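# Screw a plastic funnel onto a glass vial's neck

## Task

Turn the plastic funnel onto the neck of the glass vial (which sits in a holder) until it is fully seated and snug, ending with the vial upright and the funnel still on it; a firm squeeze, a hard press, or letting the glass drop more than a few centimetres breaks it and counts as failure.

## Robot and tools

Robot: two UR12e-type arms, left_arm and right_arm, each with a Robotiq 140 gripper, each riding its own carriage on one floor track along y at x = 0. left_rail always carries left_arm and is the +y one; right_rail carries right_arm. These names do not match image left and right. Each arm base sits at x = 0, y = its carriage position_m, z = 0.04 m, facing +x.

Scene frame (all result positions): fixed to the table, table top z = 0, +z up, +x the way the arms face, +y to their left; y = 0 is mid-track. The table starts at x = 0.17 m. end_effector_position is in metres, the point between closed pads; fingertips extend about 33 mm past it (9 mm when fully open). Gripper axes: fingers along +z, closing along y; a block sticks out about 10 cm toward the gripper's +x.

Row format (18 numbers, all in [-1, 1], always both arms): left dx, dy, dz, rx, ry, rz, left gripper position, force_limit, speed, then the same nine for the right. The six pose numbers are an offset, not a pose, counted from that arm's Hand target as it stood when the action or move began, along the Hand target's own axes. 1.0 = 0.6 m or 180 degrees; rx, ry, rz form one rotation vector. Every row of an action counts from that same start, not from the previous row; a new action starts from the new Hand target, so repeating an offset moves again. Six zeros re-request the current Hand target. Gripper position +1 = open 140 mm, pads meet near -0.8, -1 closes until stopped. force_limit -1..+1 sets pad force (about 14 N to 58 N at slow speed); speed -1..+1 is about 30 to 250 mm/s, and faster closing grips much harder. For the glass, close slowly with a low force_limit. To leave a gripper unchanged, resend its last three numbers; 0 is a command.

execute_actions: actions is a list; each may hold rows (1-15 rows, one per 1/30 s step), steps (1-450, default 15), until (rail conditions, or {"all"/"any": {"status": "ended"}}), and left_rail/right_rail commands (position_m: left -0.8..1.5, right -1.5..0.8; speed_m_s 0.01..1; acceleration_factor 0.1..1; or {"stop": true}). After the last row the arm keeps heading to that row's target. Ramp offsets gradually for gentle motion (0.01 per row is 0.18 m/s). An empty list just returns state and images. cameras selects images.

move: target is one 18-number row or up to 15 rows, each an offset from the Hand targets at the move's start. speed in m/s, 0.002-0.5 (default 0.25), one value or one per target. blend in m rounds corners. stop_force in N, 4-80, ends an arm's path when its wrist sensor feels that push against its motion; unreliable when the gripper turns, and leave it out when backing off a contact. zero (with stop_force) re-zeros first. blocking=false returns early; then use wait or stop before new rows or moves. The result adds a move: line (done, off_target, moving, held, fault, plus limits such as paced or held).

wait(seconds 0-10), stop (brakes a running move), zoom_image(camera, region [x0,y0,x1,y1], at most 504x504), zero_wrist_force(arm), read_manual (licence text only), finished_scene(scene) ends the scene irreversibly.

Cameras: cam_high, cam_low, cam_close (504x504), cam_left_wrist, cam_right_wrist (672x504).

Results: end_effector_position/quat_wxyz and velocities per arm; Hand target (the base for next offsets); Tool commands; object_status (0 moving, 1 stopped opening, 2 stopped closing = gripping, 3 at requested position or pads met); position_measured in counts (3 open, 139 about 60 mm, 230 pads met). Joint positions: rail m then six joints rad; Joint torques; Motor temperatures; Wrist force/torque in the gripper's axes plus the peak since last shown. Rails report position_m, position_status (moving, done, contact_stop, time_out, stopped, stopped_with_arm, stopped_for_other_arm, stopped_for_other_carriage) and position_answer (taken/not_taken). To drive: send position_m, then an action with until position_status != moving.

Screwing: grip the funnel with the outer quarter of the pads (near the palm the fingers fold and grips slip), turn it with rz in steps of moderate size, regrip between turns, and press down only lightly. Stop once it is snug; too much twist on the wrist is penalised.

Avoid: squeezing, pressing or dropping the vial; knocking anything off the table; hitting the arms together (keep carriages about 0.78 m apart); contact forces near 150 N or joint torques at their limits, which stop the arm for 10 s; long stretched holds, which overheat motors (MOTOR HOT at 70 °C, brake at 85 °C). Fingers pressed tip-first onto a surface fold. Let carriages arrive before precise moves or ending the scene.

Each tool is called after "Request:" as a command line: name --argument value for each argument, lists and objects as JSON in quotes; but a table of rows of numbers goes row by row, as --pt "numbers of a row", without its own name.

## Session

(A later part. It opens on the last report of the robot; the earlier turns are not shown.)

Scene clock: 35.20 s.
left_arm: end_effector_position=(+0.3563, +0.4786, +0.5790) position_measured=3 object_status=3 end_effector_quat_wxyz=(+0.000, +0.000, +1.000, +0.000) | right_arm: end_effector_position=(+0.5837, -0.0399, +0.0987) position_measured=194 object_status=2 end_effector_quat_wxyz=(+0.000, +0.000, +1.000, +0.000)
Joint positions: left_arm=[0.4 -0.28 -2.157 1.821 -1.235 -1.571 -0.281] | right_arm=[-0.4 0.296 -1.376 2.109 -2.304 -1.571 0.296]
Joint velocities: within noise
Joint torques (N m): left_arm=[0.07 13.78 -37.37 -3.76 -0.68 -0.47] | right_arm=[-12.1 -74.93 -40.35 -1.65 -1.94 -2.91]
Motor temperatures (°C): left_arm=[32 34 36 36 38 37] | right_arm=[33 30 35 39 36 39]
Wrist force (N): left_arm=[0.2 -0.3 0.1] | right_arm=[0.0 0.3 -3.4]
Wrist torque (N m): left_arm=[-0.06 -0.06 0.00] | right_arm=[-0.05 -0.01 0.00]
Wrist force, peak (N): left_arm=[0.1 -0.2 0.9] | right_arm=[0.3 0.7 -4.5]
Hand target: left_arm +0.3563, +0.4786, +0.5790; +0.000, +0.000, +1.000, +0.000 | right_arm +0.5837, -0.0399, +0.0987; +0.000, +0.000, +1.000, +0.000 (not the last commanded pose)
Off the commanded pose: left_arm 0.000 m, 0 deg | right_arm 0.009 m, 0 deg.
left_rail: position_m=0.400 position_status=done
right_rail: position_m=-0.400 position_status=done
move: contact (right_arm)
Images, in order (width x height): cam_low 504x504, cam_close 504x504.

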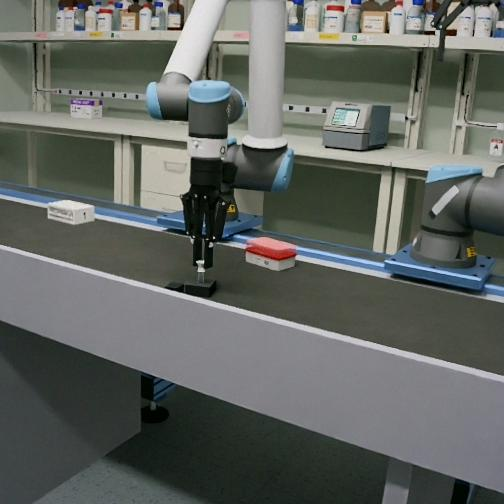

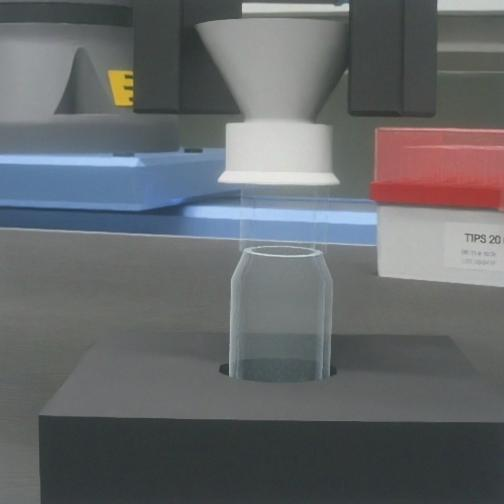

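Request:
move --pt "0 0 0 0 0 0 1 1 1 0 0.0008 0.0005 0 0 0 -1 -0.5 -1" --pt "0 0 0 0 0 0 1 1 1 0 0.0008 0.0018 0 0 0.7 -1 -0.5 -1" --cameras '["cam_close","cam_low"]' --speed 0.25

Request:
zoom_image --camera "cam_close" --region '[150, 80, 400, 330]'

Request:
zoom_image --camera "cam_low" --region '[180, 245, 220, 285]'

Scene clock: 41.70 s.
left_arm: end_effector_position=(+0.3563, +0.4786, +0.5790) position_measured=3 object_status=3 end_effector_quat_wxyz=(+0.000, +0.000, +1.000, +0.000) | right_arm: end_effector_position=(+0.5837, -0.0394, +0.0976) position_measured=194 object_status=2 end_effector_quat_wxyz=(+0.000, +0.891, +0.454, +0.000)
Joint positions: left_arm=[0.4 -0.28 -2.157 1.821 -1.235 -1.571 -0.28] | right_arm=[-0.4 0.297 -1.374 2.109 -2.306 -1.571 2.496]
Joint velocities: within noise
Joint torques (N m): left_arm=[-0.27 15.97 -37.64 -3.56 -0.53 -0.41] | right_arm=[8.73 -46.76 -42.06 -4.13 -2.88 3.47]
Motor temperatures (°C): left_arm=[32 34 36 36 38 37] | right_arm=[33 30 35 39 36 39]
Wrist force (N): left_arm=[0.1 0.0 0.2] | right_arm=[0.2 -0.4 -1.6]
Wrist torque (N m): left_arm=[0.00 -0.02 0.00] | right_arm=[-0.11 -0.05 0.00]
Wrist force, peak (N): left_arm=[0.2 -0.7 0.7] | right_arm=[-0.3 0.1 -5.6]
Hand target: left_arm +0.3563, +0.4786, +0.5790; +0.000, +0.000, +1.000, +0.000 | right_arm +0.5837, -0.0394, +0.0976; +0.000, +0.891, +0.454, +0.000
Off the commanded pose: left_arm 0.000 m, 0 deg | right_arm 0.000 m, 0 deg.
left_rail: position_m=0.400 position_status=done
right_rail: position_m=-0.400 position_status=done
move: done
Images, in order (width x height): cam_low 504x504, cam_close 504x504.

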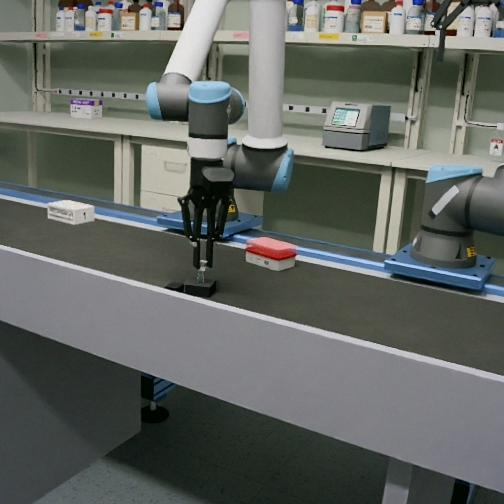

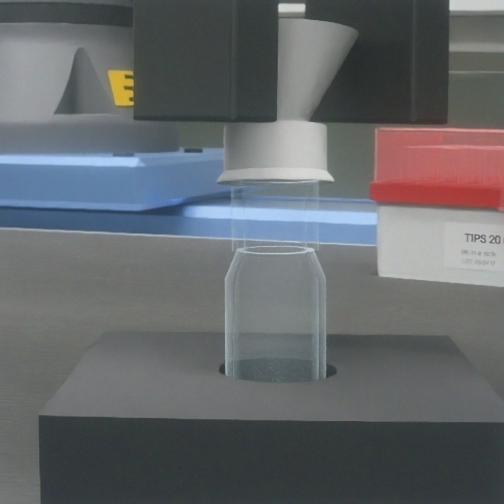

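Scaled by 2.016 from the camera's 504x504 image, which has a finer 720x720 frame.

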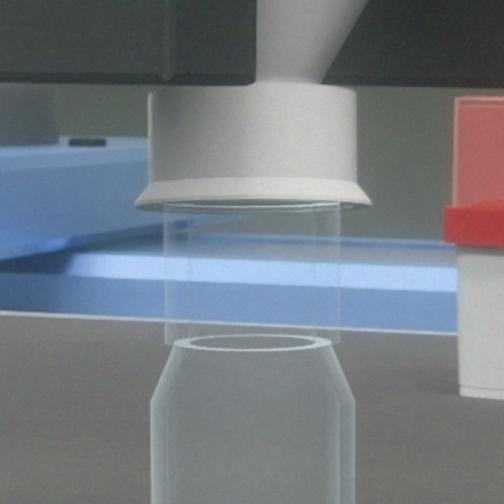

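Scaled by 12.600 from the camera's 504x504 image, which has a finer 720x720 frame.

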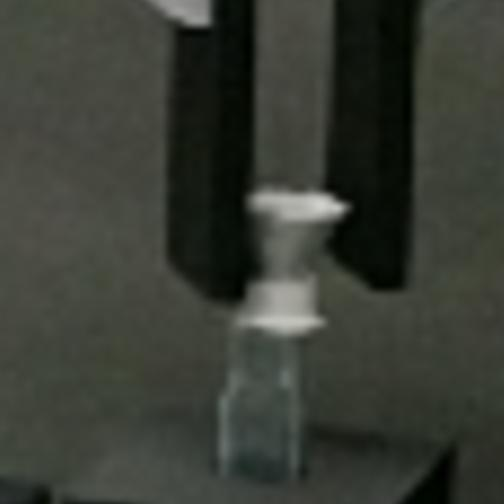

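Request:
move --pt "0 0 0 0 0 0 1 1 1 -0.0007 0.0005 -0.009 0 0 0 -1 -0.5 -1" --pt "0 0 0 0 0 0 1 1 1 -0.0007 0.0005 -0.009 0 0 -0.7 -1 -0.5 -1" --cameras '["cam_close","cam_low","cam_right_wrist"]' --speed '[0.05,0.5]'

Request:
zoom_image --camera "cam_close" --region '[150, 40, 400, 290]'

Request:
zoom_image --camera "cam_low" --region '[180, 245, 220, 285]'

Request:
zoom_image --camera "cam_right_wrist" --region '[260, 130, 440, 265]'

Scene clock: 47.50 s.
left_arm: end_effector_position=(+0.3563, +0.4786, +0.5790) position_measured=3 object_status=3 end_effector_quat_wxyz=(+0.000, +0.000, +1.000, +0.000) | right_arm: end_effector_position=(+0.5836, -0.0399, +0.1030) position_measured=194 object_status=2 end_effector_quat_wxyz=(+0.000, +0.000, +1.000, +0.000)
Joint positions: left_arm=[0.4 -0.28 -2.157 1.821 -1.235 -1.571 -0.281] | right_arm=[-0.4 0.296 -1.381 2.106 -2.296 -1.571 0.296]
Joint velocities: within noise
Joint torques (N m): left_arm=[0.7 14.27 -39.03 -3.46 -0.75 -0.8] | right_arm=[-13.43 -75.93 -30.66 -1.64 3.86 -3.71]
Motor temperatures (°C): left_arm=[32 34 36 36 38 37] | right_arm=[33 30 35 39 36 38]
Wrist force (N): left_arm=[-0.1 0.3 0.1] | right_arm=[0.2 -0.2 0.4]
Wrist torque (N m): left_arm=[0.07 0.02 0.00] | right_arm=[-0.08 -0.03 0.01]
Wrist force, peak (N): left_arm=[0.7 -0.4 0.5] | right_arm=[-0.3 -0.5 -1.9]
Hand target: left_arm +0.3563, +0.4786, +0.5790; +0.000, +0.000, +1.000, +0.000 | right_arm +0.5837, -0.0400, +0.1030; +0.000, +0.000, +1.000, +0.000
Off the commanded pose: left_arm 0.000 m, 0 deg | right_arm 0.000 m, 0 deg.
left_rail: position_m=0.400 position_status=done
right_rail: position_m=-0.400 position_status=done
move: done
Images, in order (width x height): cam_low 504x504, cam_close 504x504, cam_right_wrist 672x504.

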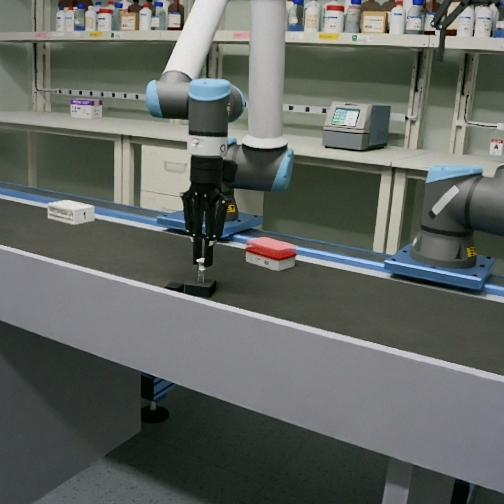

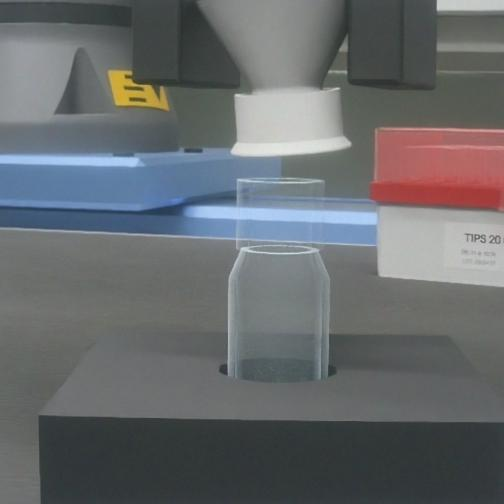

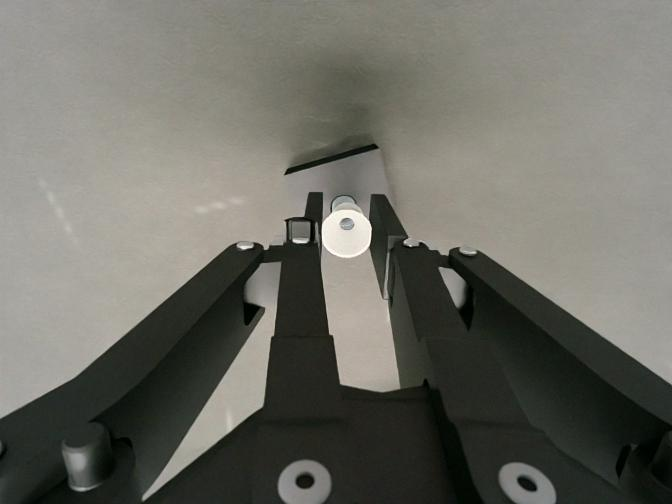

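Scaled by 2.016 from the camera's 504x504 image, which has a finer 720x720 frame.

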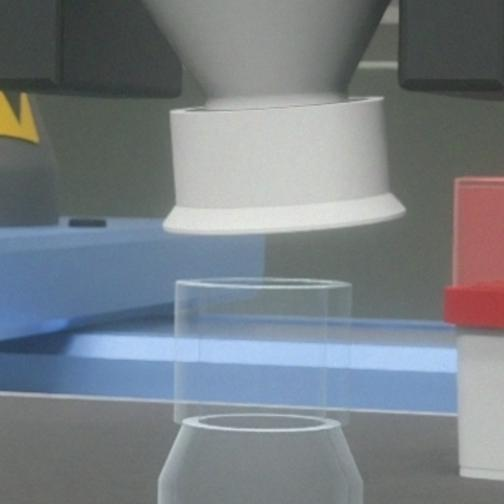

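Scaled by 12.600 from the camera's 504x504 image, which has a finer 720x720 frame.

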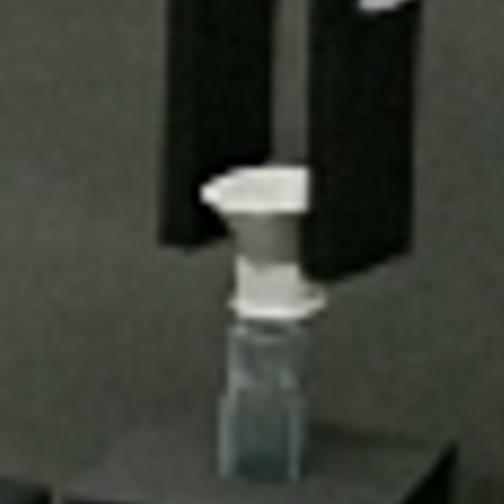

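Scaled by 2.800 from the camera's 672x504 image, which has a finer 960x720 frame.

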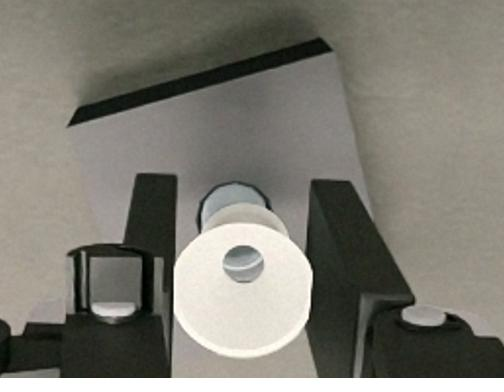

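Request:
move --pt "0 0 0 0 0 0 1 1 1 0 0 -0.04 0 0 0 -1 -0.5 -1" --pt "0 0 0 0 0 0 1 1 1 0 -0.18 -0.04 0 0 0 -1 -0.5 -1" --pt "0 0 0 0 0 0 1 1 1 0 -0.2 0.0 0 0 0 -1 -0.5 -1" --pt "0 0 0 0 0 0 1 1 1 0 -0.2 0.085 0 0 0 -1 -0.5 -1" --cameras '["cam_low"]' --speed 0.1 --blend '[0.01,0.02,0.01,0]'

Request:
move --target '[0,0,0,0,0,0,1,1,1,0,0,0.03,0,0,0,-1,-0.5,-1]' --cameras '["cam_low","cam_right_wrist"]' --speed 0.008 --stop_force 4

Request:
zoom_image --camera "cam_low" --region '[130, 230, 210, 310]'

Scene clock: 52.53 s.
left_arm: end_effector_position=(+0.3563, +0.4786, +0.5790) position_measured=3 object_status=3 end_effector_quat_wxyz=(+0.000, +0.000, +1.000, +0.000) | right_arm: end_effector_position=(+0.5837, -0.1600, +0.0520) position_measured=194 object_status=2 end_effector_quat_wxyz=(+0.000, +0.000, +1.000, +0.000)
Joint positions: left_arm=[0.4 -0.28 -2.157 1.821 -1.235 -1.571 -0.281] | right_arm=[-0.4 0.111 -1.389 2.242 -2.424 -1.571 0.111]
Joint velocities: within noise
Joint torques (N m): left_arm=[0.89 14.14 -38.49 -3.75 -0.76 -0.61] | right_arm=[1.31 -42 -26.44 -7.78 3.74 -0.03]
Motor temperatures (°C): left_arm=[32 34 36 36 38 37] | right_arm=[33 30 35 39 36 38]
Wrist force (N): left_arm=[-0.2 0.1 -0.3] | right_arm=[0.2 -0.6 0.4]
Wrist torque (N m): left_arm=[0.02 0.04 0.00] | right_arm=[-0.16 -0.05 -0.01]
Wrist force, peak (N): left_arm=[0.6 -0.4 0.6] | right_arm=[0.2 -0.4 1.5]
Hand target: left_arm +0.3563, +0.4786, +0.5790; +0.000, +0.000, +1.000, +0.000 | right_arm +0.5837, -0.1600, +0.0520; +0.000, +0.000, +1.000, +0.000
Off the commanded pose: left_arm 0.000 m, 0 deg | right_arm 0.000 m, 0 deg.
left_rail: position_m=0.400 position_status=done
right_rail: position_m=-0.400 position_status=done
move: done; blend cut to 0.0134 m at target 2
Images, in order (width x height): cam_low 504x504.

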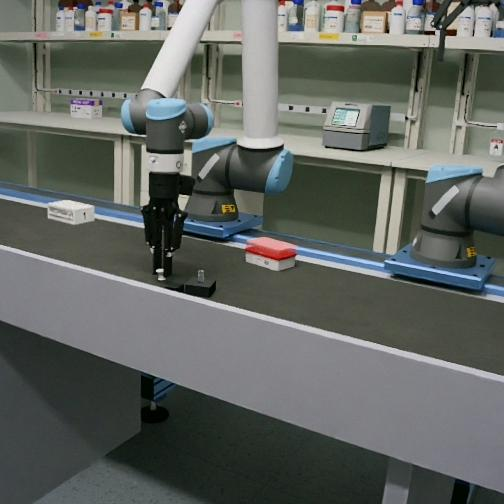

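Scene clock: 54.70 s.
left_arm: end_effector_position=(+0.3563, +0.4786, +0.5790) position_measured=3 object_status=3 end_effector_quat_wxyz=(+0.000, +0.000, +1.000, +0.000) | right_arm: end_effector_position=(+0.5837, -0.1600, +0.0446) position_measured=194 object_status=2 end_effector_quat_wxyz=(+0.000, +0.000, +1.000, +0.000)
Joint positions: left_arm=[0.4 -0.28 -2.157 1.821 -1.235 -1.571 -0.281] | right_arm=[-0.4 0.111 -1.377 2.247 -2.441 -1.571 0.111]
Joint velocities: within noise
Joint torques (N m): left_arm=[-0.7 14.64 -37.89 -3.62 -0.88 -0.31] | right_arm=[3.6 -70.78 -37.84 -2.49 3.47 2.56]
Motor temperatures (°C): left_arm=[32 34 36 36 38 37] | right_arm=[33 30 35 39 36 38]
Wrist force (N): left_arm=[0.2 -0.2 0.0] | right_arm=[0.0 -0.1 0.3]
Wrist torque (N m): left_arm=[-0.04 -0.05 0.00] | right_arm=[-0.07 0.00 -0.01]
Wrist force, peak (N): left_arm=[0.1 -0.7 0.5] | right_arm=[0.6 0.3 -4.9]
Hand target: left_arm +0.3563, +0.4786, +0.5790; +0.000, +0.000, +1.000, +0.000 | right_arm +0.5837, -0.1600, +0.0446; +0.000, +0.000, +1.000, +0.000 (not the last commanded pose)
Off the commanded pose: left_arm 0.000 m, 0 deg | right_arm 0.011 m, 0 deg.
left_rail: position_m=0.400 position_status=done
right_rail: position_m=-0.400 position_status=done
move: contact (right_arm)
Images, in order (width x height): cam_low 504x504, cam_right_wrist 672x504.

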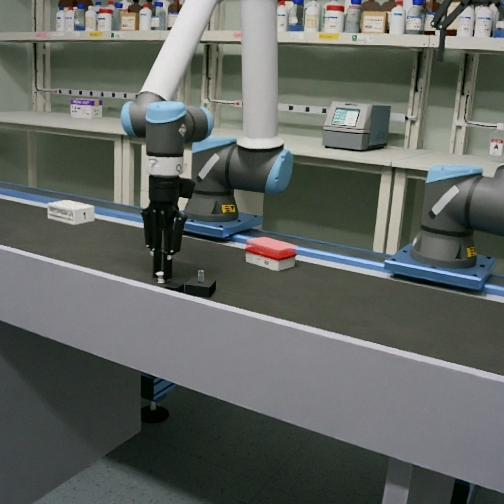

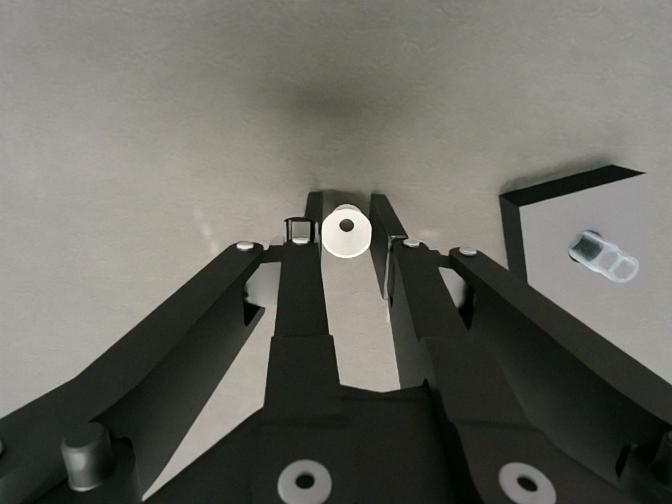

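Scaled by 6.300 from the camera's 504x504 image, which has a finer 720x720 frame.

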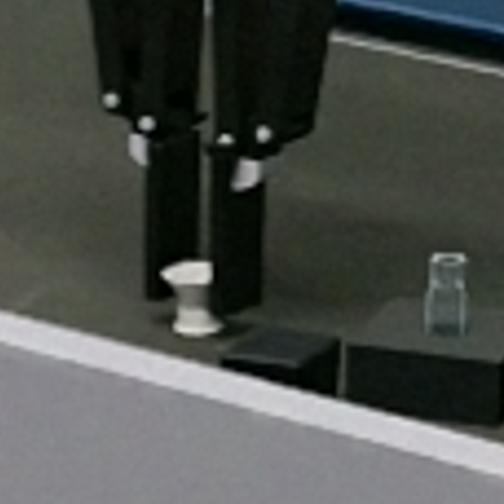

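Request:
execute_actions --actions '[{"rows":[[0,0,0,0,0,0,1,1,1,0,0,0,0,0,0,-0.2,-0.5,-1]],"steps":45}]' --cameras '["cam_right_wrist"]'

Request:
move --target '[0,0,0,0,0,0,1,1,1,0,0,0,0,0,0.5,-0.2,-0.5,-1]' --cameras '[]' --speed 0.4

Request:
execute_actions --actions '[{"rows":[[0,0,0,0,0,0,1,1,1,0,0,0,0,0,0,-1,-0.5,-1]],"steps":75},{"rows":[[0,0,0,0,0,0,1,1,1,0,0,0,0,0,0,-0.2,-0.5,-1]],"steps":45}]' --cameras '["cam_right_wrist"]'

Request:
move --target '[0,0,0,0,0,0,1,1,1,0,0,0,0,0,-0.5,-0.2,-0.5,-1]' --cameras '[]' --speed 0.4

Request:
execute_actions --actions '[{"rows":[[0,0,0,0,0,0,1,1,1,0,0,0,0,0,0,-1,-0.4,-1]],"steps":75}]' --cameras '["cam_right_wrist","cam_low"]'

Request:
zoom_image --camera "cam_right_wrist" --region '[260, 130, 440, 265]'

Request:
zoom_image --camera "cam_low" --region '[130, 230, 210, 310]'

Scene clock: 57.93 s.
left_arm: end_effector_position=(+0.3563, +0.4786, +0.5790) position_measured=3 object_status=3 end_effector_quat_wxyz=(+0.000, +0.000, +1.000, +0.000) | right_arm: end_effector_position=(+0.5837, -0.1600, +0.0446) position_measured=154 object_status=3 end_effector_quat_wxyz=(+0.000, +0.000, +1.000, +0.000)
Joint positions: left_arm=[0.4 -0.28 -2.157 1.821 -1.235 -1.571 -0.28] | right_arm=[-0.4 0.111 -1.377 2.247 -2.441 -1.571 0.111]
Joint velocities: within noise
Joint torques (N m): left_arm=[1.74 14.68 -39.29 -3.52 -0.56 -0.14] | right_arm=[3.4 -70 -37.26 -6.53 3.18 2.44]
Motor temperatures (°C): left_arm=[32 34 36 36 38 37] | right_arm=[33 30 35 39 36 38]
Wrist force (N): left_arm=[0.3 -0.1 0.2] | right_arm=[0.4 0.0 0.5]
Wrist torque (N m): left_arm=[-0.01 -0.07 0.00] | right_arm=[-0.03 -0.09 -0.01]
Wrist force, peak (N): left_arm=[0.5 -0.5 0.5] | right_arm=[0.4 -0.8 0.4]
Hand target: left_arm +0.3563, +0.4786, +0.5790; +0.000, +0.000, +1.000, +0.000 | right_arm +0.5837, -0.1600, +0.0446; +0.000, +0.000, +1.000, +0.000
Off the commanded pose: left_arm 0.000 m, 0 deg | right_arm 0.000 m, 0 deg.
left_rail: position_m=0.400 position_status=done
right_rail: position_m=-0.400 position_status=done
Images, in order (width x height): cam_right_wrist 672x504.

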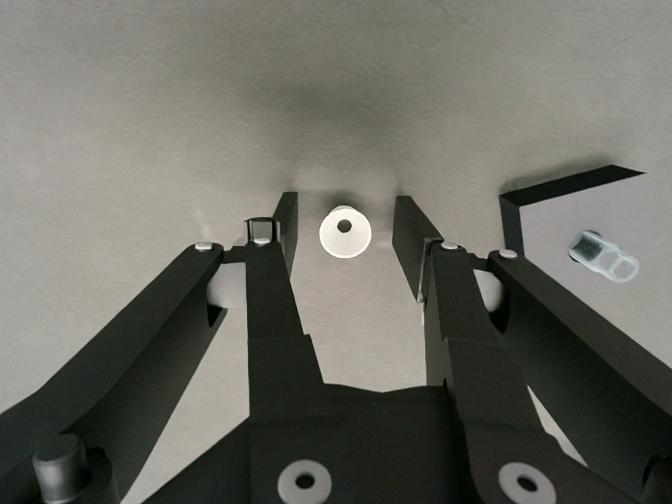

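Scene clock: 60.57 s.
left_arm: end_effector_position=(+0.3563, +0.4786, +0.5790) position_measured=3 object_status=3 end_effector_quat_wxyz=(+0.000, +0.000, +1.000, +0.000) | right_arm: end_effector_position=(+0.5837, -0.1600, +0.0446) position_measured=154 object_status=3 end_effector_quat_wxyz=(+0.000, +0.707, +0.707, +0.000)
Joint positions: left_arm=[0.4 -0.28 -2.157 1.821 -1.235 -1.571 -0.28] | right_arm=[-0.4 0.111 -1.377 2.247 -2.441 -1.571 1.681]
Joint velocities: within noise
Joint torques (N m): left_arm=[2.06 15.04 -37.8 -3.73 -0.98 -0.18] | right_arm=[7.73 -44 -38.36 -1.83 -3.12 3.67]
Motor temperatures (°C): left_arm=[32 34 36 36 38 37] | right_arm=[33 30 35 39 36 38]
Wrist force (N): left_arm=[0.1 -0.2 0.5] | right_arm=[0.6 -0.5 0.4]
Wrist torque (N m): left_arm=[-0.05 -0.03 0.00] | right_arm=[-0.15 -0.12 -0.02]
Wrist force, peak (N): left_arm=[0.8 0.3 0.1] | right_arm=[0.5 -1.0 0.3]
Hand target: left_arm +0.3563, +0.4786, +0.5790; +0.000, +0.000, +1.000, +0.000 | right_arm +0.5837, -0.1600, +0.0446; +0.000, +0.707, +0.707, +0.000
Off the commanded pose: left_arm 0.000 m, 0 deg | right_arm 0.000 m, 0 deg.
left_rail: position_m=0.400 position_status=done
right_rail: position_m=-0.400 position_status=done
move: done
No camera images: "cameras" was empty.

Scene clock: 64.77 s.
left_arm: end_effector_position=(+0.3563, +0.4786, +0.5790) position_measured=3 object_status=3 end_effector_quat_wxyz=(+0.000, +0.000, +1.000, +0.000) | right_arm: end_effector_position=(+0.5837, -0.1599, +0.0446) position_measured=154 object_status=3 end_effector_quat_wxyz=(+0.000, +0.707, +0.707, +0.000)
Joint positions: left_arm=[0.4 -0.28 -2.157 1.821 -1.235 -1.571 -0.28] | right_arm=[-0.4 0.111 -1.377 2.247 -2.441 -1.571 1.681]
Joint velocities: within noise
Joint torques (N m): left_arm=[-1.24 16.26 -37.95 -3.99 -0.92 -0.52] | right_arm=[6.02 -42.7 -27.47 -4.15 -2.5 3.15]
Motor temperatures (°C): left_arm=[32 34 36 36 38 37] | right_arm=[33 30 35 39 36 38]
Wrist force (N): left_arm=[0.0 -0.1 0.2] | right_arm=[0.8 -0.1 0.1]
Wrist torque (N m): left_arm=[-0.02 0.02 -0.01] | right_arm=[-0.07 -0.17 -0.01]
Wrist force, peak (N): left_arm=[0.2 -0.4 0.7] | right_arm=[0.6 -0.9 -4.7]
Hand target: left_arm +0.3563, +0.4786, +0.5790; +0.000, +0.000, +1.000, +0.000 | right_arm +0.5837, -0.1600, +0.0446; +0.000, +0.707, +0.707, +0.000
Off the commanded pose: left_arm 0.000 m, 0 deg | right_arm 0.000 m, 0 deg.
left_rail: position_m=0.400 position_status=done
right_rail: position_m=-0.400 position_status=done
Images, in order (width x height): cam_right_wrist 672x504.

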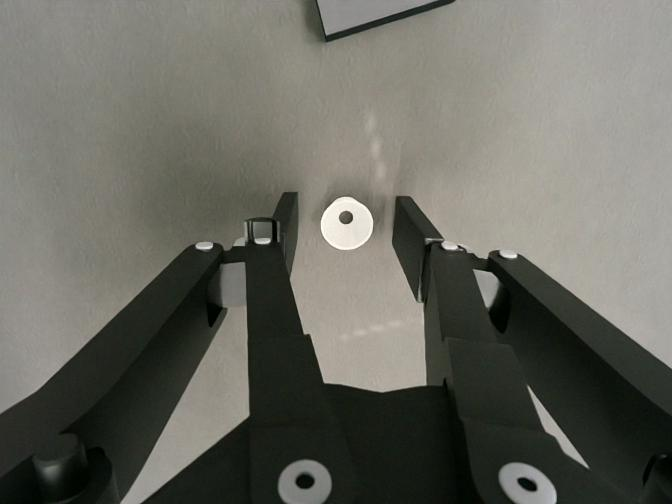

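Scene clock: 67.40 s.
left_arm: end_effector_position=(+0.3563, +0.4786, +0.5790) position_measured=3 object_status=3 end_effector_quat_wxyz=(+0.000, +0.000, +1.000, +0.000) | right_arm: end_effector_position=(+0.5837, -0.1599, +0.0446) position_measured=154 object_status=3 end_effector_quat_wxyz=(+0.000, +0.000, +1.000, +0.000)
Joint positions: left_arm=[0.4 -0.28 -2.157 1.821 -1.235 -1.571 -0.28] | right_arm=[-0.4 0.111 -1.377 2.247 -2.441 -1.571 0.111]
Joint velocities: within noise
Joint torques (N m): left_arm=[-0.33 13.79 -37.45 -3.69 -0.96 -0.53] | right_arm=[-13.69 -72.54 -25.71 -1.73 3.85 -3.6]
Motor temperatures (°C): left_arm=[32 34 36 36 38 37] | right_arm=[33 30 35 39 36 38]
Wrist force (N): left_arm=[-0.1 -0.2 0.3] | right_arm=[0.7 -0.3 0.0]
Wrist torque (N m): left_arm=[-0.04 0.03 0.00] | right_arm=[-0.11 -0.15 0.00]
Wrist force, peak (N): left_arm=[0.6 0.0 0.5] | right_arm=[1.0 -0.2 0.0]
Hand target: left_arm +0.3563, +0.4786, +0.5790; +0.000, +0.000, +1.000, +0.000 | right_arm +0.5837, -0.1600, +0.0446; +0.000, +0.000, +1.000, +0.000
Off the commanded pose: left_arm 0.000 m, 0 deg | right_arm 0.000 m, 0 deg.
left_rail: position_m=0.400 position_status=done
right_rail: position_m=-0.400 position_status=done
move: done
No camera images: "cameras" was empty.

Scene clock: 70.10 s.
left_arm: end_effector_position=(+0.3563, +0.4786, +0.5790) position_measured=3 object_status=3 end_effector_quat_wxyz=(+0.000, +0.000, +1.000, +0.000) | right_arm: end_effector_position=(+0.5837, -0.1600, +0.0446) position_measured=194 object_status=2 end_effector_quat_wxyz=(+0.000, +0.000, +1.000, +0.000)
Joint positions: left_arm=[0.4 -0.28 -2.157 1.821 -1.235 -1.571 -0.281] | right_arm=[-0.4 0.111 -1.377 2.247 -2.441 -1.571 0.111]
Joint velocities: within noise
Joint torques (N m): left_arm=[-1.58 16.46 -37.9 -3.87 -1.26 -0.1] | right_arm=[-12.77 -61.37 -29.89 -3.36 3.23 -3.18]
Motor temperatures (°C): left_arm=[32 34 36 36 38 37] | right_arm=[33 30 35 39 36 38]
Wrist force (N): left_arm=[0.0 -0.2 0.4] | right_arm=[0.7 -0.4 -3.5]
Wrist torque (N m): left_arm=[-0.05 0.00 0.00] | right_arm=[-0.13 -0.09 -0.01]
Wrist force, peak (N): left_arm=[0.1 -0.3 1.0] | right_arm=[0.7 -0.8 -3.7]
Hand target: left_arm +0.3563, +0.4786, +0.5790; +0.000, +0.000, +1.000, +0.000 | right_arm +0.5837, -0.1600, +0.0446; +0.000, +0.000, +1.000, +0.000
Off the commanded pose: left_arm 0.000 m, 0 deg | right_arm 0.000 m, 0 deg.
left_rail: position_m=0.400 position_status=done
right_rail: position_m=-0.400 position_status=done
Images, in order (width x height): cam_low 504x504, cam_right_wrist 672x504.

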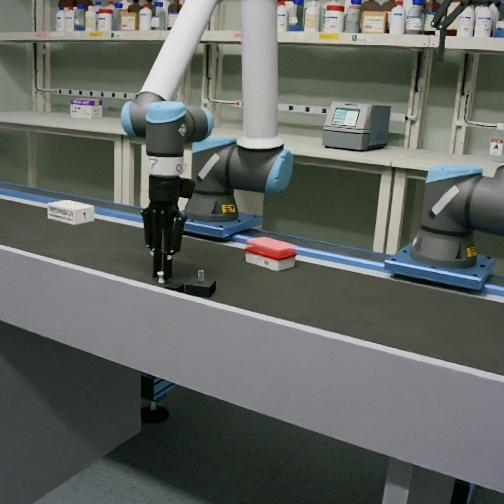

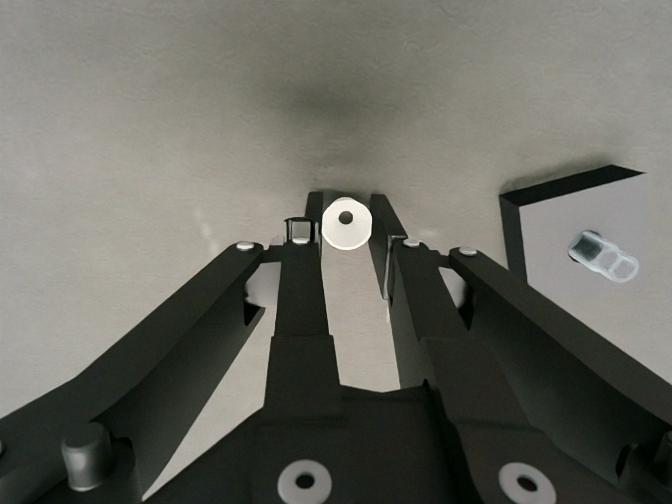

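Scaled by 2.800 from the camera's 672x504 image, which has a finer 960x720 frame.

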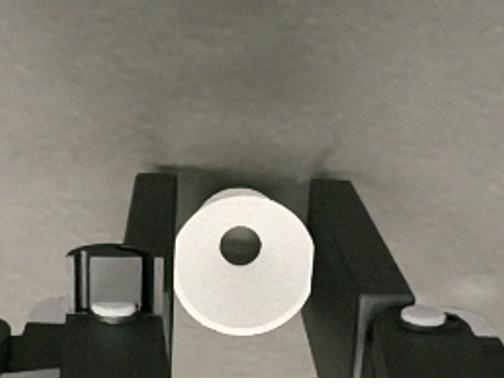

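Scaled by 6.300 from the camera's 504x504 image, which has a finer 720x720 frame.

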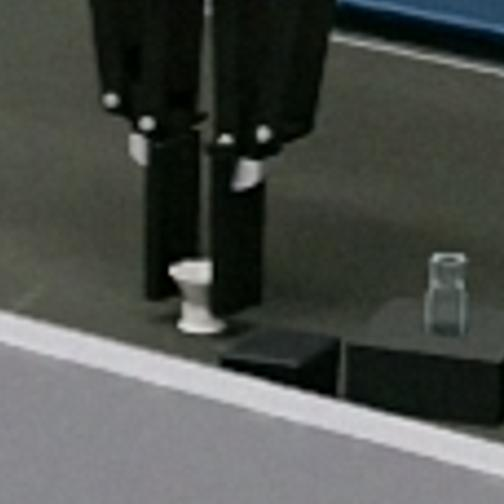

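Request:
move --pt "0 0 0 0 0 0 1 1 1 0 0 -0.15 0 0 0 -1 -0.4 -1" --pt "0 0 0 0 0 0 1 1 1 -0.006 0.2002 -0.15 0 0 -0.66 -1 -0.4 -1" --pt "0 0 0 0 0 0 1 1 1 -0.006 0.2002 -0.15 0 0 0.66 -1 -0.4 -1" --cameras '[]' --speed '[0.15,0.4,0.5]'

Request:
move --target '[0,0,0,0,0,0,1,1,1,0,0,0,0,0,-0.66,-1,-0.4,-1]' --cameras '[]' --speed 0.5

Scene clock: 78.50 s.
left_arm: end_effector_position=(+0.3563, +0.4786, +0.5790) position_measured=3 object_status=3 end_effector_quat_wxyz=(+0.000, +0.000, +1.000, +0.000) | right_arm: end_effector_position=(+0.5873, -0.0398, +0.1346) position_measured=194 object_status=2 end_effector_quat_wxyz=(+0.000, +0.861, +0.509, +0.000)
Joint positions: left_arm=[0.4 -0.28 -2.157 1.821 -1.235 -1.571 -0.281] | right_arm=[-0.4 0.295 -1.414 2.075 -2.232 -1.571 -3.915]
Joint velocities: within noise
Joint torques (N m): left_arm=[-0.66 14.88 -39.58 -3.58 -1.27 -0.28] | right_arm=[-13.72 -75.07 -32.37 -1.77 3.84 -3.65]
Motor temperatures (°C): left_arm=[32 34 36 36 38 37] | right_arm=[33 30 35 39 36 38]
Wrist force (N): left_arm=[-0.2 0.1 0.3] | right_arm=[-0.6 -0.4 0.1]
Wrist torque (N m): left_arm=[0.01 0.05 0.00] | right_arm=[-0.13 0.16 0.00]
Wrist force, peak (N): left_arm=[0.2 0.4 0.9] | right_arm=[0.7 -0.7 -3.6]
Hand target: left_arm +0.3563, +0.4786, +0.5790; +0.000, +0.000, +1.000, +0.000 | right_arm +0.5873, -0.0398, +0.1346; +0.000, +0.861, +0.509, +0.000
Off the commanded pose: left_arm 0.000 m, 0 deg | right_arm 0.000 m, 0 deg.
left_rail: position_m=0.400 position_status=done
right_rail: position_m=-0.400 position_status=done
move: done
No camera images: "cameras" was empty.

Scene clock: 81.30 s.
left_arm: end_effector_position=(+0.3563, +0.4786, +0.5790) position_measured=3 object_status=3 end_effector_quat_wxyz=(+0.000, +0.000, +1.000, +0.000) | right_arm: end_effector_position=(+0.5873, -0.0398, +0.1346) position_measured=194 object_status=2 end_effector_quat_wxyz=(+0.000, +0.000, +1.000, +0.000)
Joint positions: left_arm=[0.4 -0.28 -2.157 1.821 -1.235 -1.571 -0.281] | right_arm=[-0.4 0.295 -1.414 2.075 -2.232 -1.571 -5.988]
Joint velocities: within noise
Joint torques (N m): left_arm=[-0.71 13.46 -38.18 -3.36 -1.05 -0.61] | right_arm=[-13 -76.15 -32.38 -1.48 3.77 -2.64]
Motor temperatures (°C): left_arm=[32 34 36 36 38 37] | right_arm=[33 30 35 39 36 38]
Wrist force (N): left_arm=[0.1 -0.4 0.3] | right_arm=[-0.7 0.1 0.5]
Wrist torque (N m): left_arm=[-0.09 0.00 0.01] | right_arm=[-0.01 0.16 0.01]
Wrist force, peak (N): left_arm=[-0.4 0.1 0.8] | right_arm=[0.3 -1.1 0.1]
Hand target: left_arm +0.3563, +0.4786, +0.5790; +0.000, +0.000, +1.000, +0.000 | right_arm +0.5873, -0.0398, +0.1346; +0.000, +0.000, +1.000, +0.000
Off the commanded pose: left_arm 0.000 m, 0 deg | right_arm 0.000 m, 0 deg.
left_rail: position_m=0.400 position_status=done
right_rail: position_m=-0.400 position_status=done
move: done
No camera images: "cameras" was empty.

Down to just above contact (z .103).

Request:
move --target '[0,0,0,0,0,0,1,1,1,0,0,0.053,0,0,0,-1,-0.4,-1]' --cameras '["cam_close","cam_low","cam_right_wrist"]' --speed 0.1

Request:
zoom_image --camera "cam_close" --region '[150, 40, 400, 290]'

Request:
zoom_image --camera "cam_low" --region '[180, 245, 220, 285]'

Request:
zoom_image --camera "cam_right_wrist" --region '[260, 130, 440, 265]'

Scene clock: 82.60 s.
left_arm: end_effector_position=(+0.3563, +0.4786, +0.5790) position_measured=3 object_status=3 end_effector_quat_wxyz=(+0.000, +0.000, +1.000, +0.000) | right_arm: end_effector_position=(+0.5873, -0.0398, +0.1029) position_measured=194 object_status=2 end_effector_quat_wxyz=(+0.000, +0.000, +1.000, +0.000)
Joint positions: left_arm=[0.4 -0.28 -2.157 1.821 -1.235 -1.571 -0.281] | right_arm=[-0.4 0.295 -1.376 2.1 -2.295 -1.571 -5.989]
Joint velocities: within noise
Joint torques (N m): left_arm=[-1.7 15.82 -38.59 -3.77 -0.88 -0.27] | right_arm=[-8.35 -48.66 -29.65 -7.94 3.55 -2.15]
Motor temperatures (°C): left_arm=[32 34 36 36 38 37] | right_arm=[33 30 35 39 36 38]
Wrist force (N): left_arm=[0.1 0.1 0.2] | right_arm=[0.2 -0.1 0.6]
Wrist torque (N m): left_arm=[0.01 -0.03 0.00] | right_arm=[-0.04 -0.04 0.01]
Wrist force, peak (N): left_arm=[0.8 -0.2 0.3] | right_arm=[0.6 0.2 1.3]
Hand target: left_arm +0.3563, +0.4786, +0.5790; +0.000, +0.000, +1.000, +0.000 | right_arm +0.5873, -0.0398, +0.1028; +0.000, +0.000, +1.000, +0.000
Off the commanded pose: left_arm 0.000 m, 0 deg | right_arm 0.000 m, 0 deg.
left_rail: position_m=0.400 position_status=done
right_rail: position_m=-0.400 position_status=done
move: done
Images, in order (width x height): cam_low 504x504, cam_close 504x504, cam_right_wrist 672x504.

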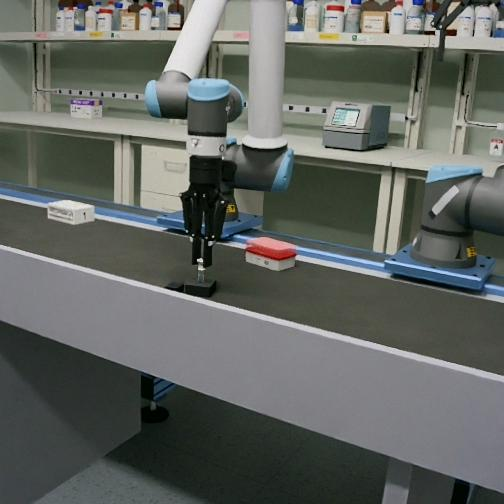

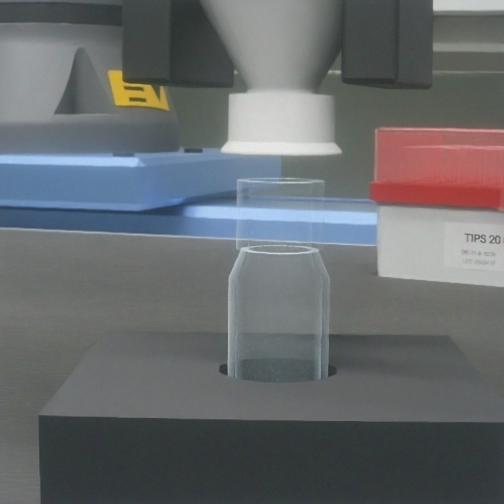

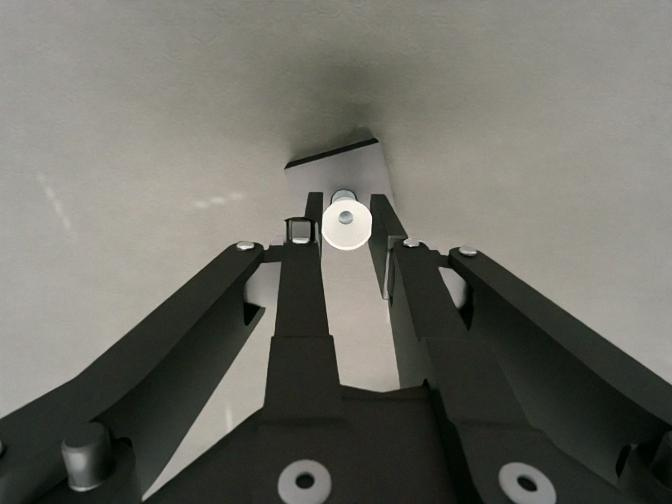

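Scaled by 2.016 from the camera's 504x504 image, which has a finer 720x720 frame.

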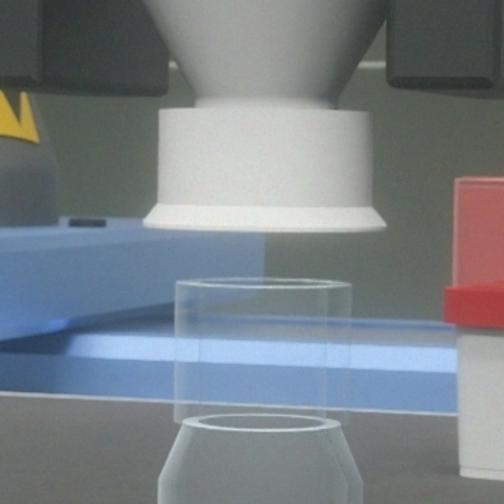

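Scaled by 12.600 from the camera's 504x504 image, which has a finer 720x720 frame.

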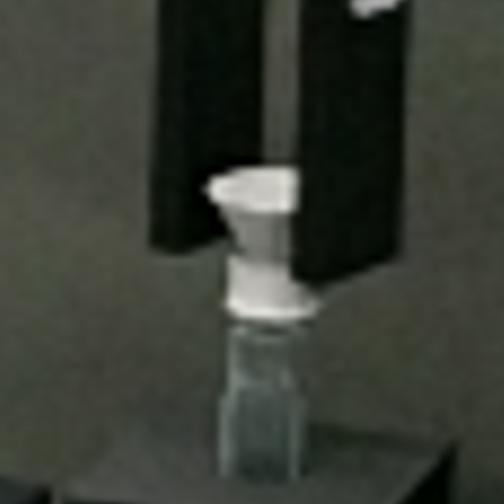

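Scaled by 2.800 from the camera's 672x504 image, which has a finer 960x720 frame.

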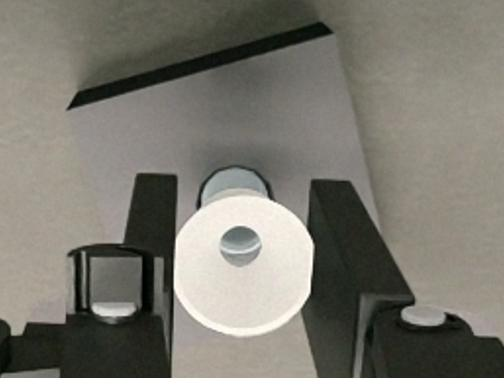

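Request:
move --target '[0,0,0,0,0,0,1,1,1,-0.0008,-0.0003,0.03,0,0,0,-1,-0.4,-1]' --cameras '["cam_close","cam_low"]' --speed 0.006 --stop_force 4

Request:
zoom_image --camera "cam_close" --region '[150, 80, 400, 330]'

Request:
zoom_image --camera "cam_low" --region '[180, 245, 220, 285]'

Scene clock: 85.33 s.
left_arm: end_effector_position=(+0.3563, +0.4786, +0.5790) position_measured=3 object_status=3 end_effector_quat_wxyz=(+0.000, +0.000, +1.000, +0.000) | right_arm: end_effector_position=(+0.5874, -0.0399, +0.0983) position_measured=194 object_status=2 end_effector_quat_wxyz=(+0.000, +0.000, +1.000, +0.000)
Joint positions: left_arm=[0.4 -0.28 -2.157 1.821 -1.235 -1.571 -0.28] | right_arm=[-0.4 0.295 -1.371 2.103 -2.304 -1.571 -5.989]
Joint velocities: within noise
Joint torques (N m): left_arm=[-0.34 14.71 -37.89 -3.88 -1.07 -0.22] | right_arm=[-2.01 -75.33 -40.75 -1.8 3.24 1.72]
Motor temperatures (°C): left_arm=[32 34 36 36 38 37] | right_arm=[33 30 35 39 36 38]
Wrist force (N): left_arm=[-0.1 0.3 -0.1] | right_arm=[0.1 0.4 -2.9]
Wrist torque (N m): left_arm=[0.06 0.02 0.00] | right_arm=[-0.08 0.02 0.01]
Wrist force, peak (N): left_arm=[0.6 -0.1 0.7] | right_arm=[0.4 0.7 -4.8]
Hand target: left_arm +0.3563, +0.4786, +0.5790; +0.000, +0.000, +1.000, +0.000 | right_arm +0.5874, -0.0398, +0.0983; +0.000, +0.000, +1.000, +0.000 (not the last commanded pose)
Off the commanded pose: left_arm 0.000 m, 0 deg | right_arm 0.014 m, 0 deg.
left_rail: position_m=0.400 position_status=done
right_rail: position_m=-0.400 position_status=done
move: contact (right_arm)
Images, in order (width x height): cam_low 504x504, cam_close 504x504.

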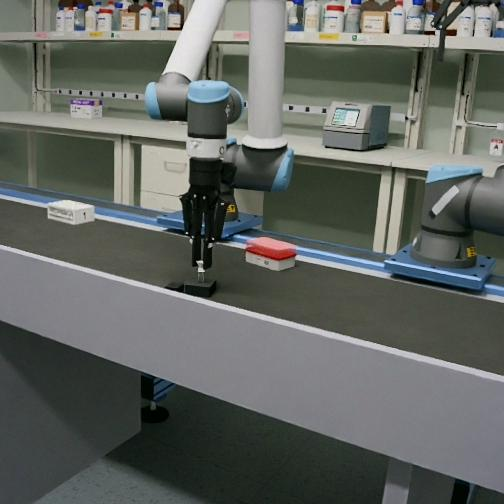

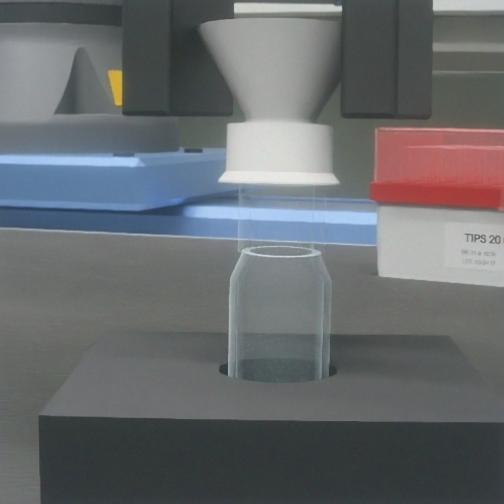

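Scaled by 2.016 from the camera's 504x504 image, which has a finer 720x720 frame.

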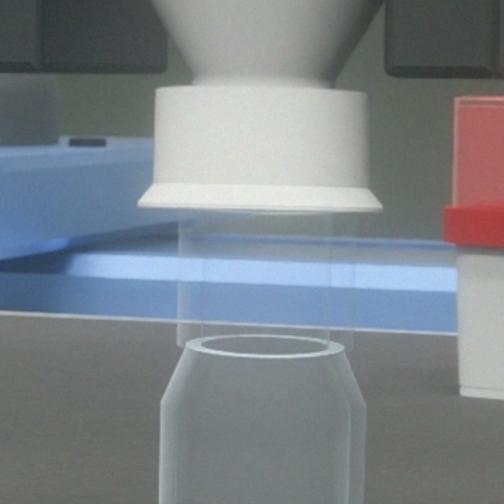

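Scaled by 12.600 from the camera's 504x504 image, which has a finer 720x720 frame.

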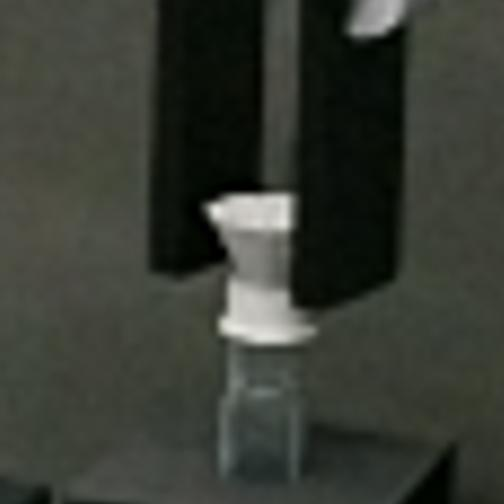

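Request:
move --pt "0 0 0 0 0 0 1 1 1 0 0.0005 0.0012 0 0 0.45 -1 -0.4 -1" --pt "0 0 0 0 0 0 1 1 1 0 0.0005 0.002 0 0 0.9 -1 -0.4 -1" --pt "0 0 0 0 0 0 1 1 1 0 0.0005 0.003 0 0 -0.5 -1 -0.4 -1" --cameras '["cam_close","cam_low"]' --speed 0.3

Request:
zoom_image --camera "cam_close" --region '[150, 80, 400, 330]'

Request:
zoom_image --camera "cam_low" --region '[180, 245, 220, 285]'

Scene clock: 95.30 s.
left_arm: end_effector_position=(+0.3563, +0.4786, +0.5790) position_measured=3 object_status=3 end_effector_quat_wxyz=(+0.000, +0.000, +1.000, +0.000) | right_arm: end_effector_position=(+0.5874, -0.0395, +0.0965) position_measured=194 object_status=2 end_effector_quat_wxyz=(+0.000, +0.707, -0.707, +0.000)
Joint positions: left_arm=[0.4 -0.28 -2.157 1.821 -1.235 -1.571 -0.28] | right_arm=[-0.4 0.295 -1.368 2.104 -2.307 -1.571 -1.276]
Joint velocities: within noise
Joint torques (N m): left_arm=[-1.16 15.13 -39.28 -3.92 -0.89 -0.33] | right_arm=[7.21 -48.86 -42.96 -1.89 -3.01 3.36]
Motor temperatures (°C): left_arm=[32 34 36 36 38 37] | right_arm=[33 30 35 39 36 38]
Wrist force (N): left_arm=[0.1 -0.5 0.3] | right_arm=[0.4 -0.2 0.1]
Wrist torque (N m): left_arm=[-0.11 -0.02 0.00] | right_arm=[0.06 -0.11 0.01]
Wrist force, peak (N): left_arm=[0.3 -0.4 0.7] | right_arm=[1.0 0.3 -5.6]
Hand target: left_arm +0.3563, +0.4786, +0.5790; +0.000, +0.000, +1.000, +0.000 | right_arm +0.5874, -0.0395, +0.0965; +0.000, +0.707, -0.707, +0.000
Off the commanded pose: left_arm 0.000 m, 0 deg | right_arm 0.000 m, 0 deg.
left_rail: position_m=0.400 position_status=done
right_rail: position_m=-0.400 position_status=done
move: done
Images, in order (width x height): cam_low 504x504, cam_close 504x504.

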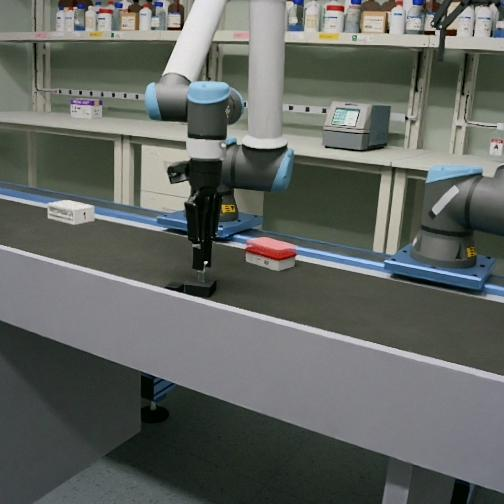

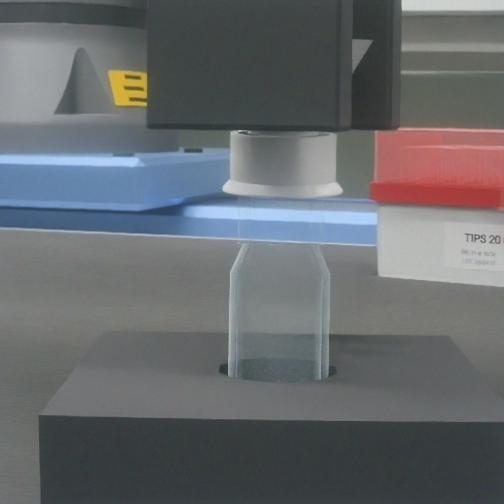

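Scaled by 2.016 from the camera's 504x504 image, which has a finer 720x720 frame.

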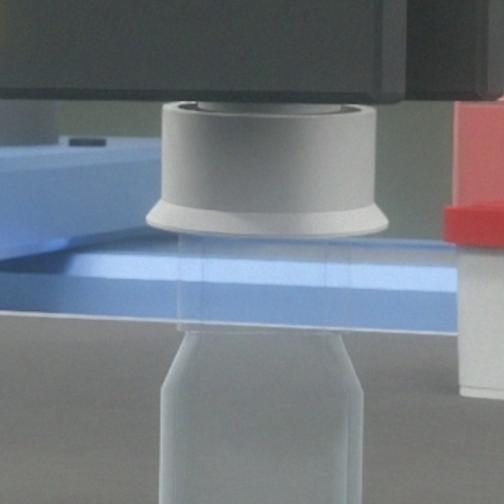

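Scaled by 12.600 from the camera's 504x504 image, which has a finer 720x720 frame.

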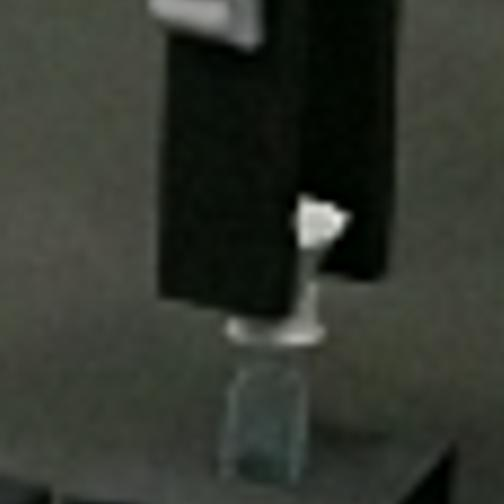

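Request:
move --pt "0 0 0 0 0 0 1 1 1 0 0 0.001 0 0 0.5 -1 -0.4 -1" --pt "0 0 0 0 0 0 1 1 1 0 0 0.002 0 0 1 -1 -0.4 -1" --pt "0 0 0 0 0 0 1 1 1 0 0 0.003 0 0 -0.5 -1 -0.4 -1" --cameras '["cam_close"]' --speed 0.3

Request:
zoom_image --camera "cam_close" --region '[150, 80, 400, 330]'

Scene clock: 105.10 s.
left_arm: end_effector_position=(+0.3563, +0.4786, +0.5790) position_measured=3 object_status=3 end_effector_quat_wxyz=(+0.000, +0.000, +1.000, +0.000) | right_arm: end_effector_position=(+0.5874, -0.0395, +0.0947) position_measured=194 object_status=2 end_effector_quat_wxyz=(+0.000, +1.000, +0.000, +0.000)
Joint positions: left_arm=[0.4 -0.28 -2.157 1.821 -1.235 -1.571 -0.281] | right_arm=[-0.4 0.295 -1.366 2.106 -2.311 -1.571 3.436]
Joint velocities: within noise
Joint torques (N m): left_arm=[-0.29 15.61 -39.04 -3.64 -1.14 -0.31] | right_arm=[7.54 -48.77 -42.8 -2.45 -2.8 3.18]
Motor temperatures (°C): left_arm=[32 34 36 36 38 37] | right_arm=[33 30 35 39 36 38]
Wrist force (N): left_arm=[-0.1 0.1 0.5] | right_arm=[0.1 -0.3 0.1]
Wrist torque (N m): left_arm=[0.02 0.01 0.00] | right_arm=[-0.08 0.00 0.01]
Wrist force, peak (N): left_arm=[0.5 -0.2 0.8] | right_arm=[0.5 -0.9 1.0]
Hand target: left_arm +0.3563, +0.4786, +0.5790; +0.000, +0.000, +1.000, +0.000 | right_arm +0.5874, -0.0395, +0.0947; +0.000, +1.000, +0.000, +0.000
Off the commanded pose: left_arm 0.000 m, 0 deg | right_arm 0.000 m, 0 deg.
left_rail: position_m=0.400 position_status=done
right_rail: position_m=-0.400 position_status=done
move: done
Images, in order (width x height): cam_close 504x504.

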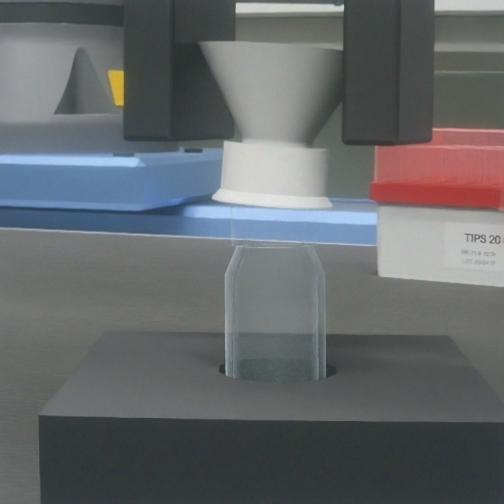

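Scaled by 2.016 from the camera's 504x504 image, which has a finer 720x720 frame.

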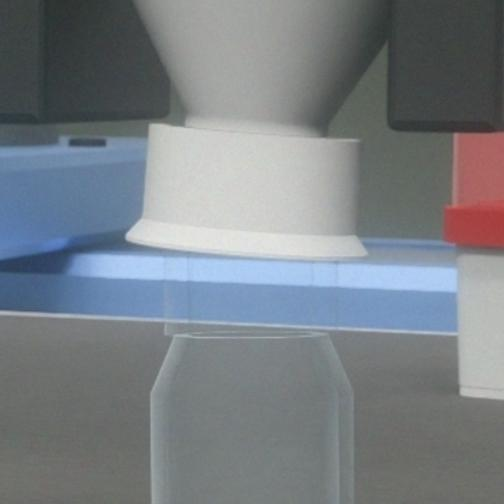

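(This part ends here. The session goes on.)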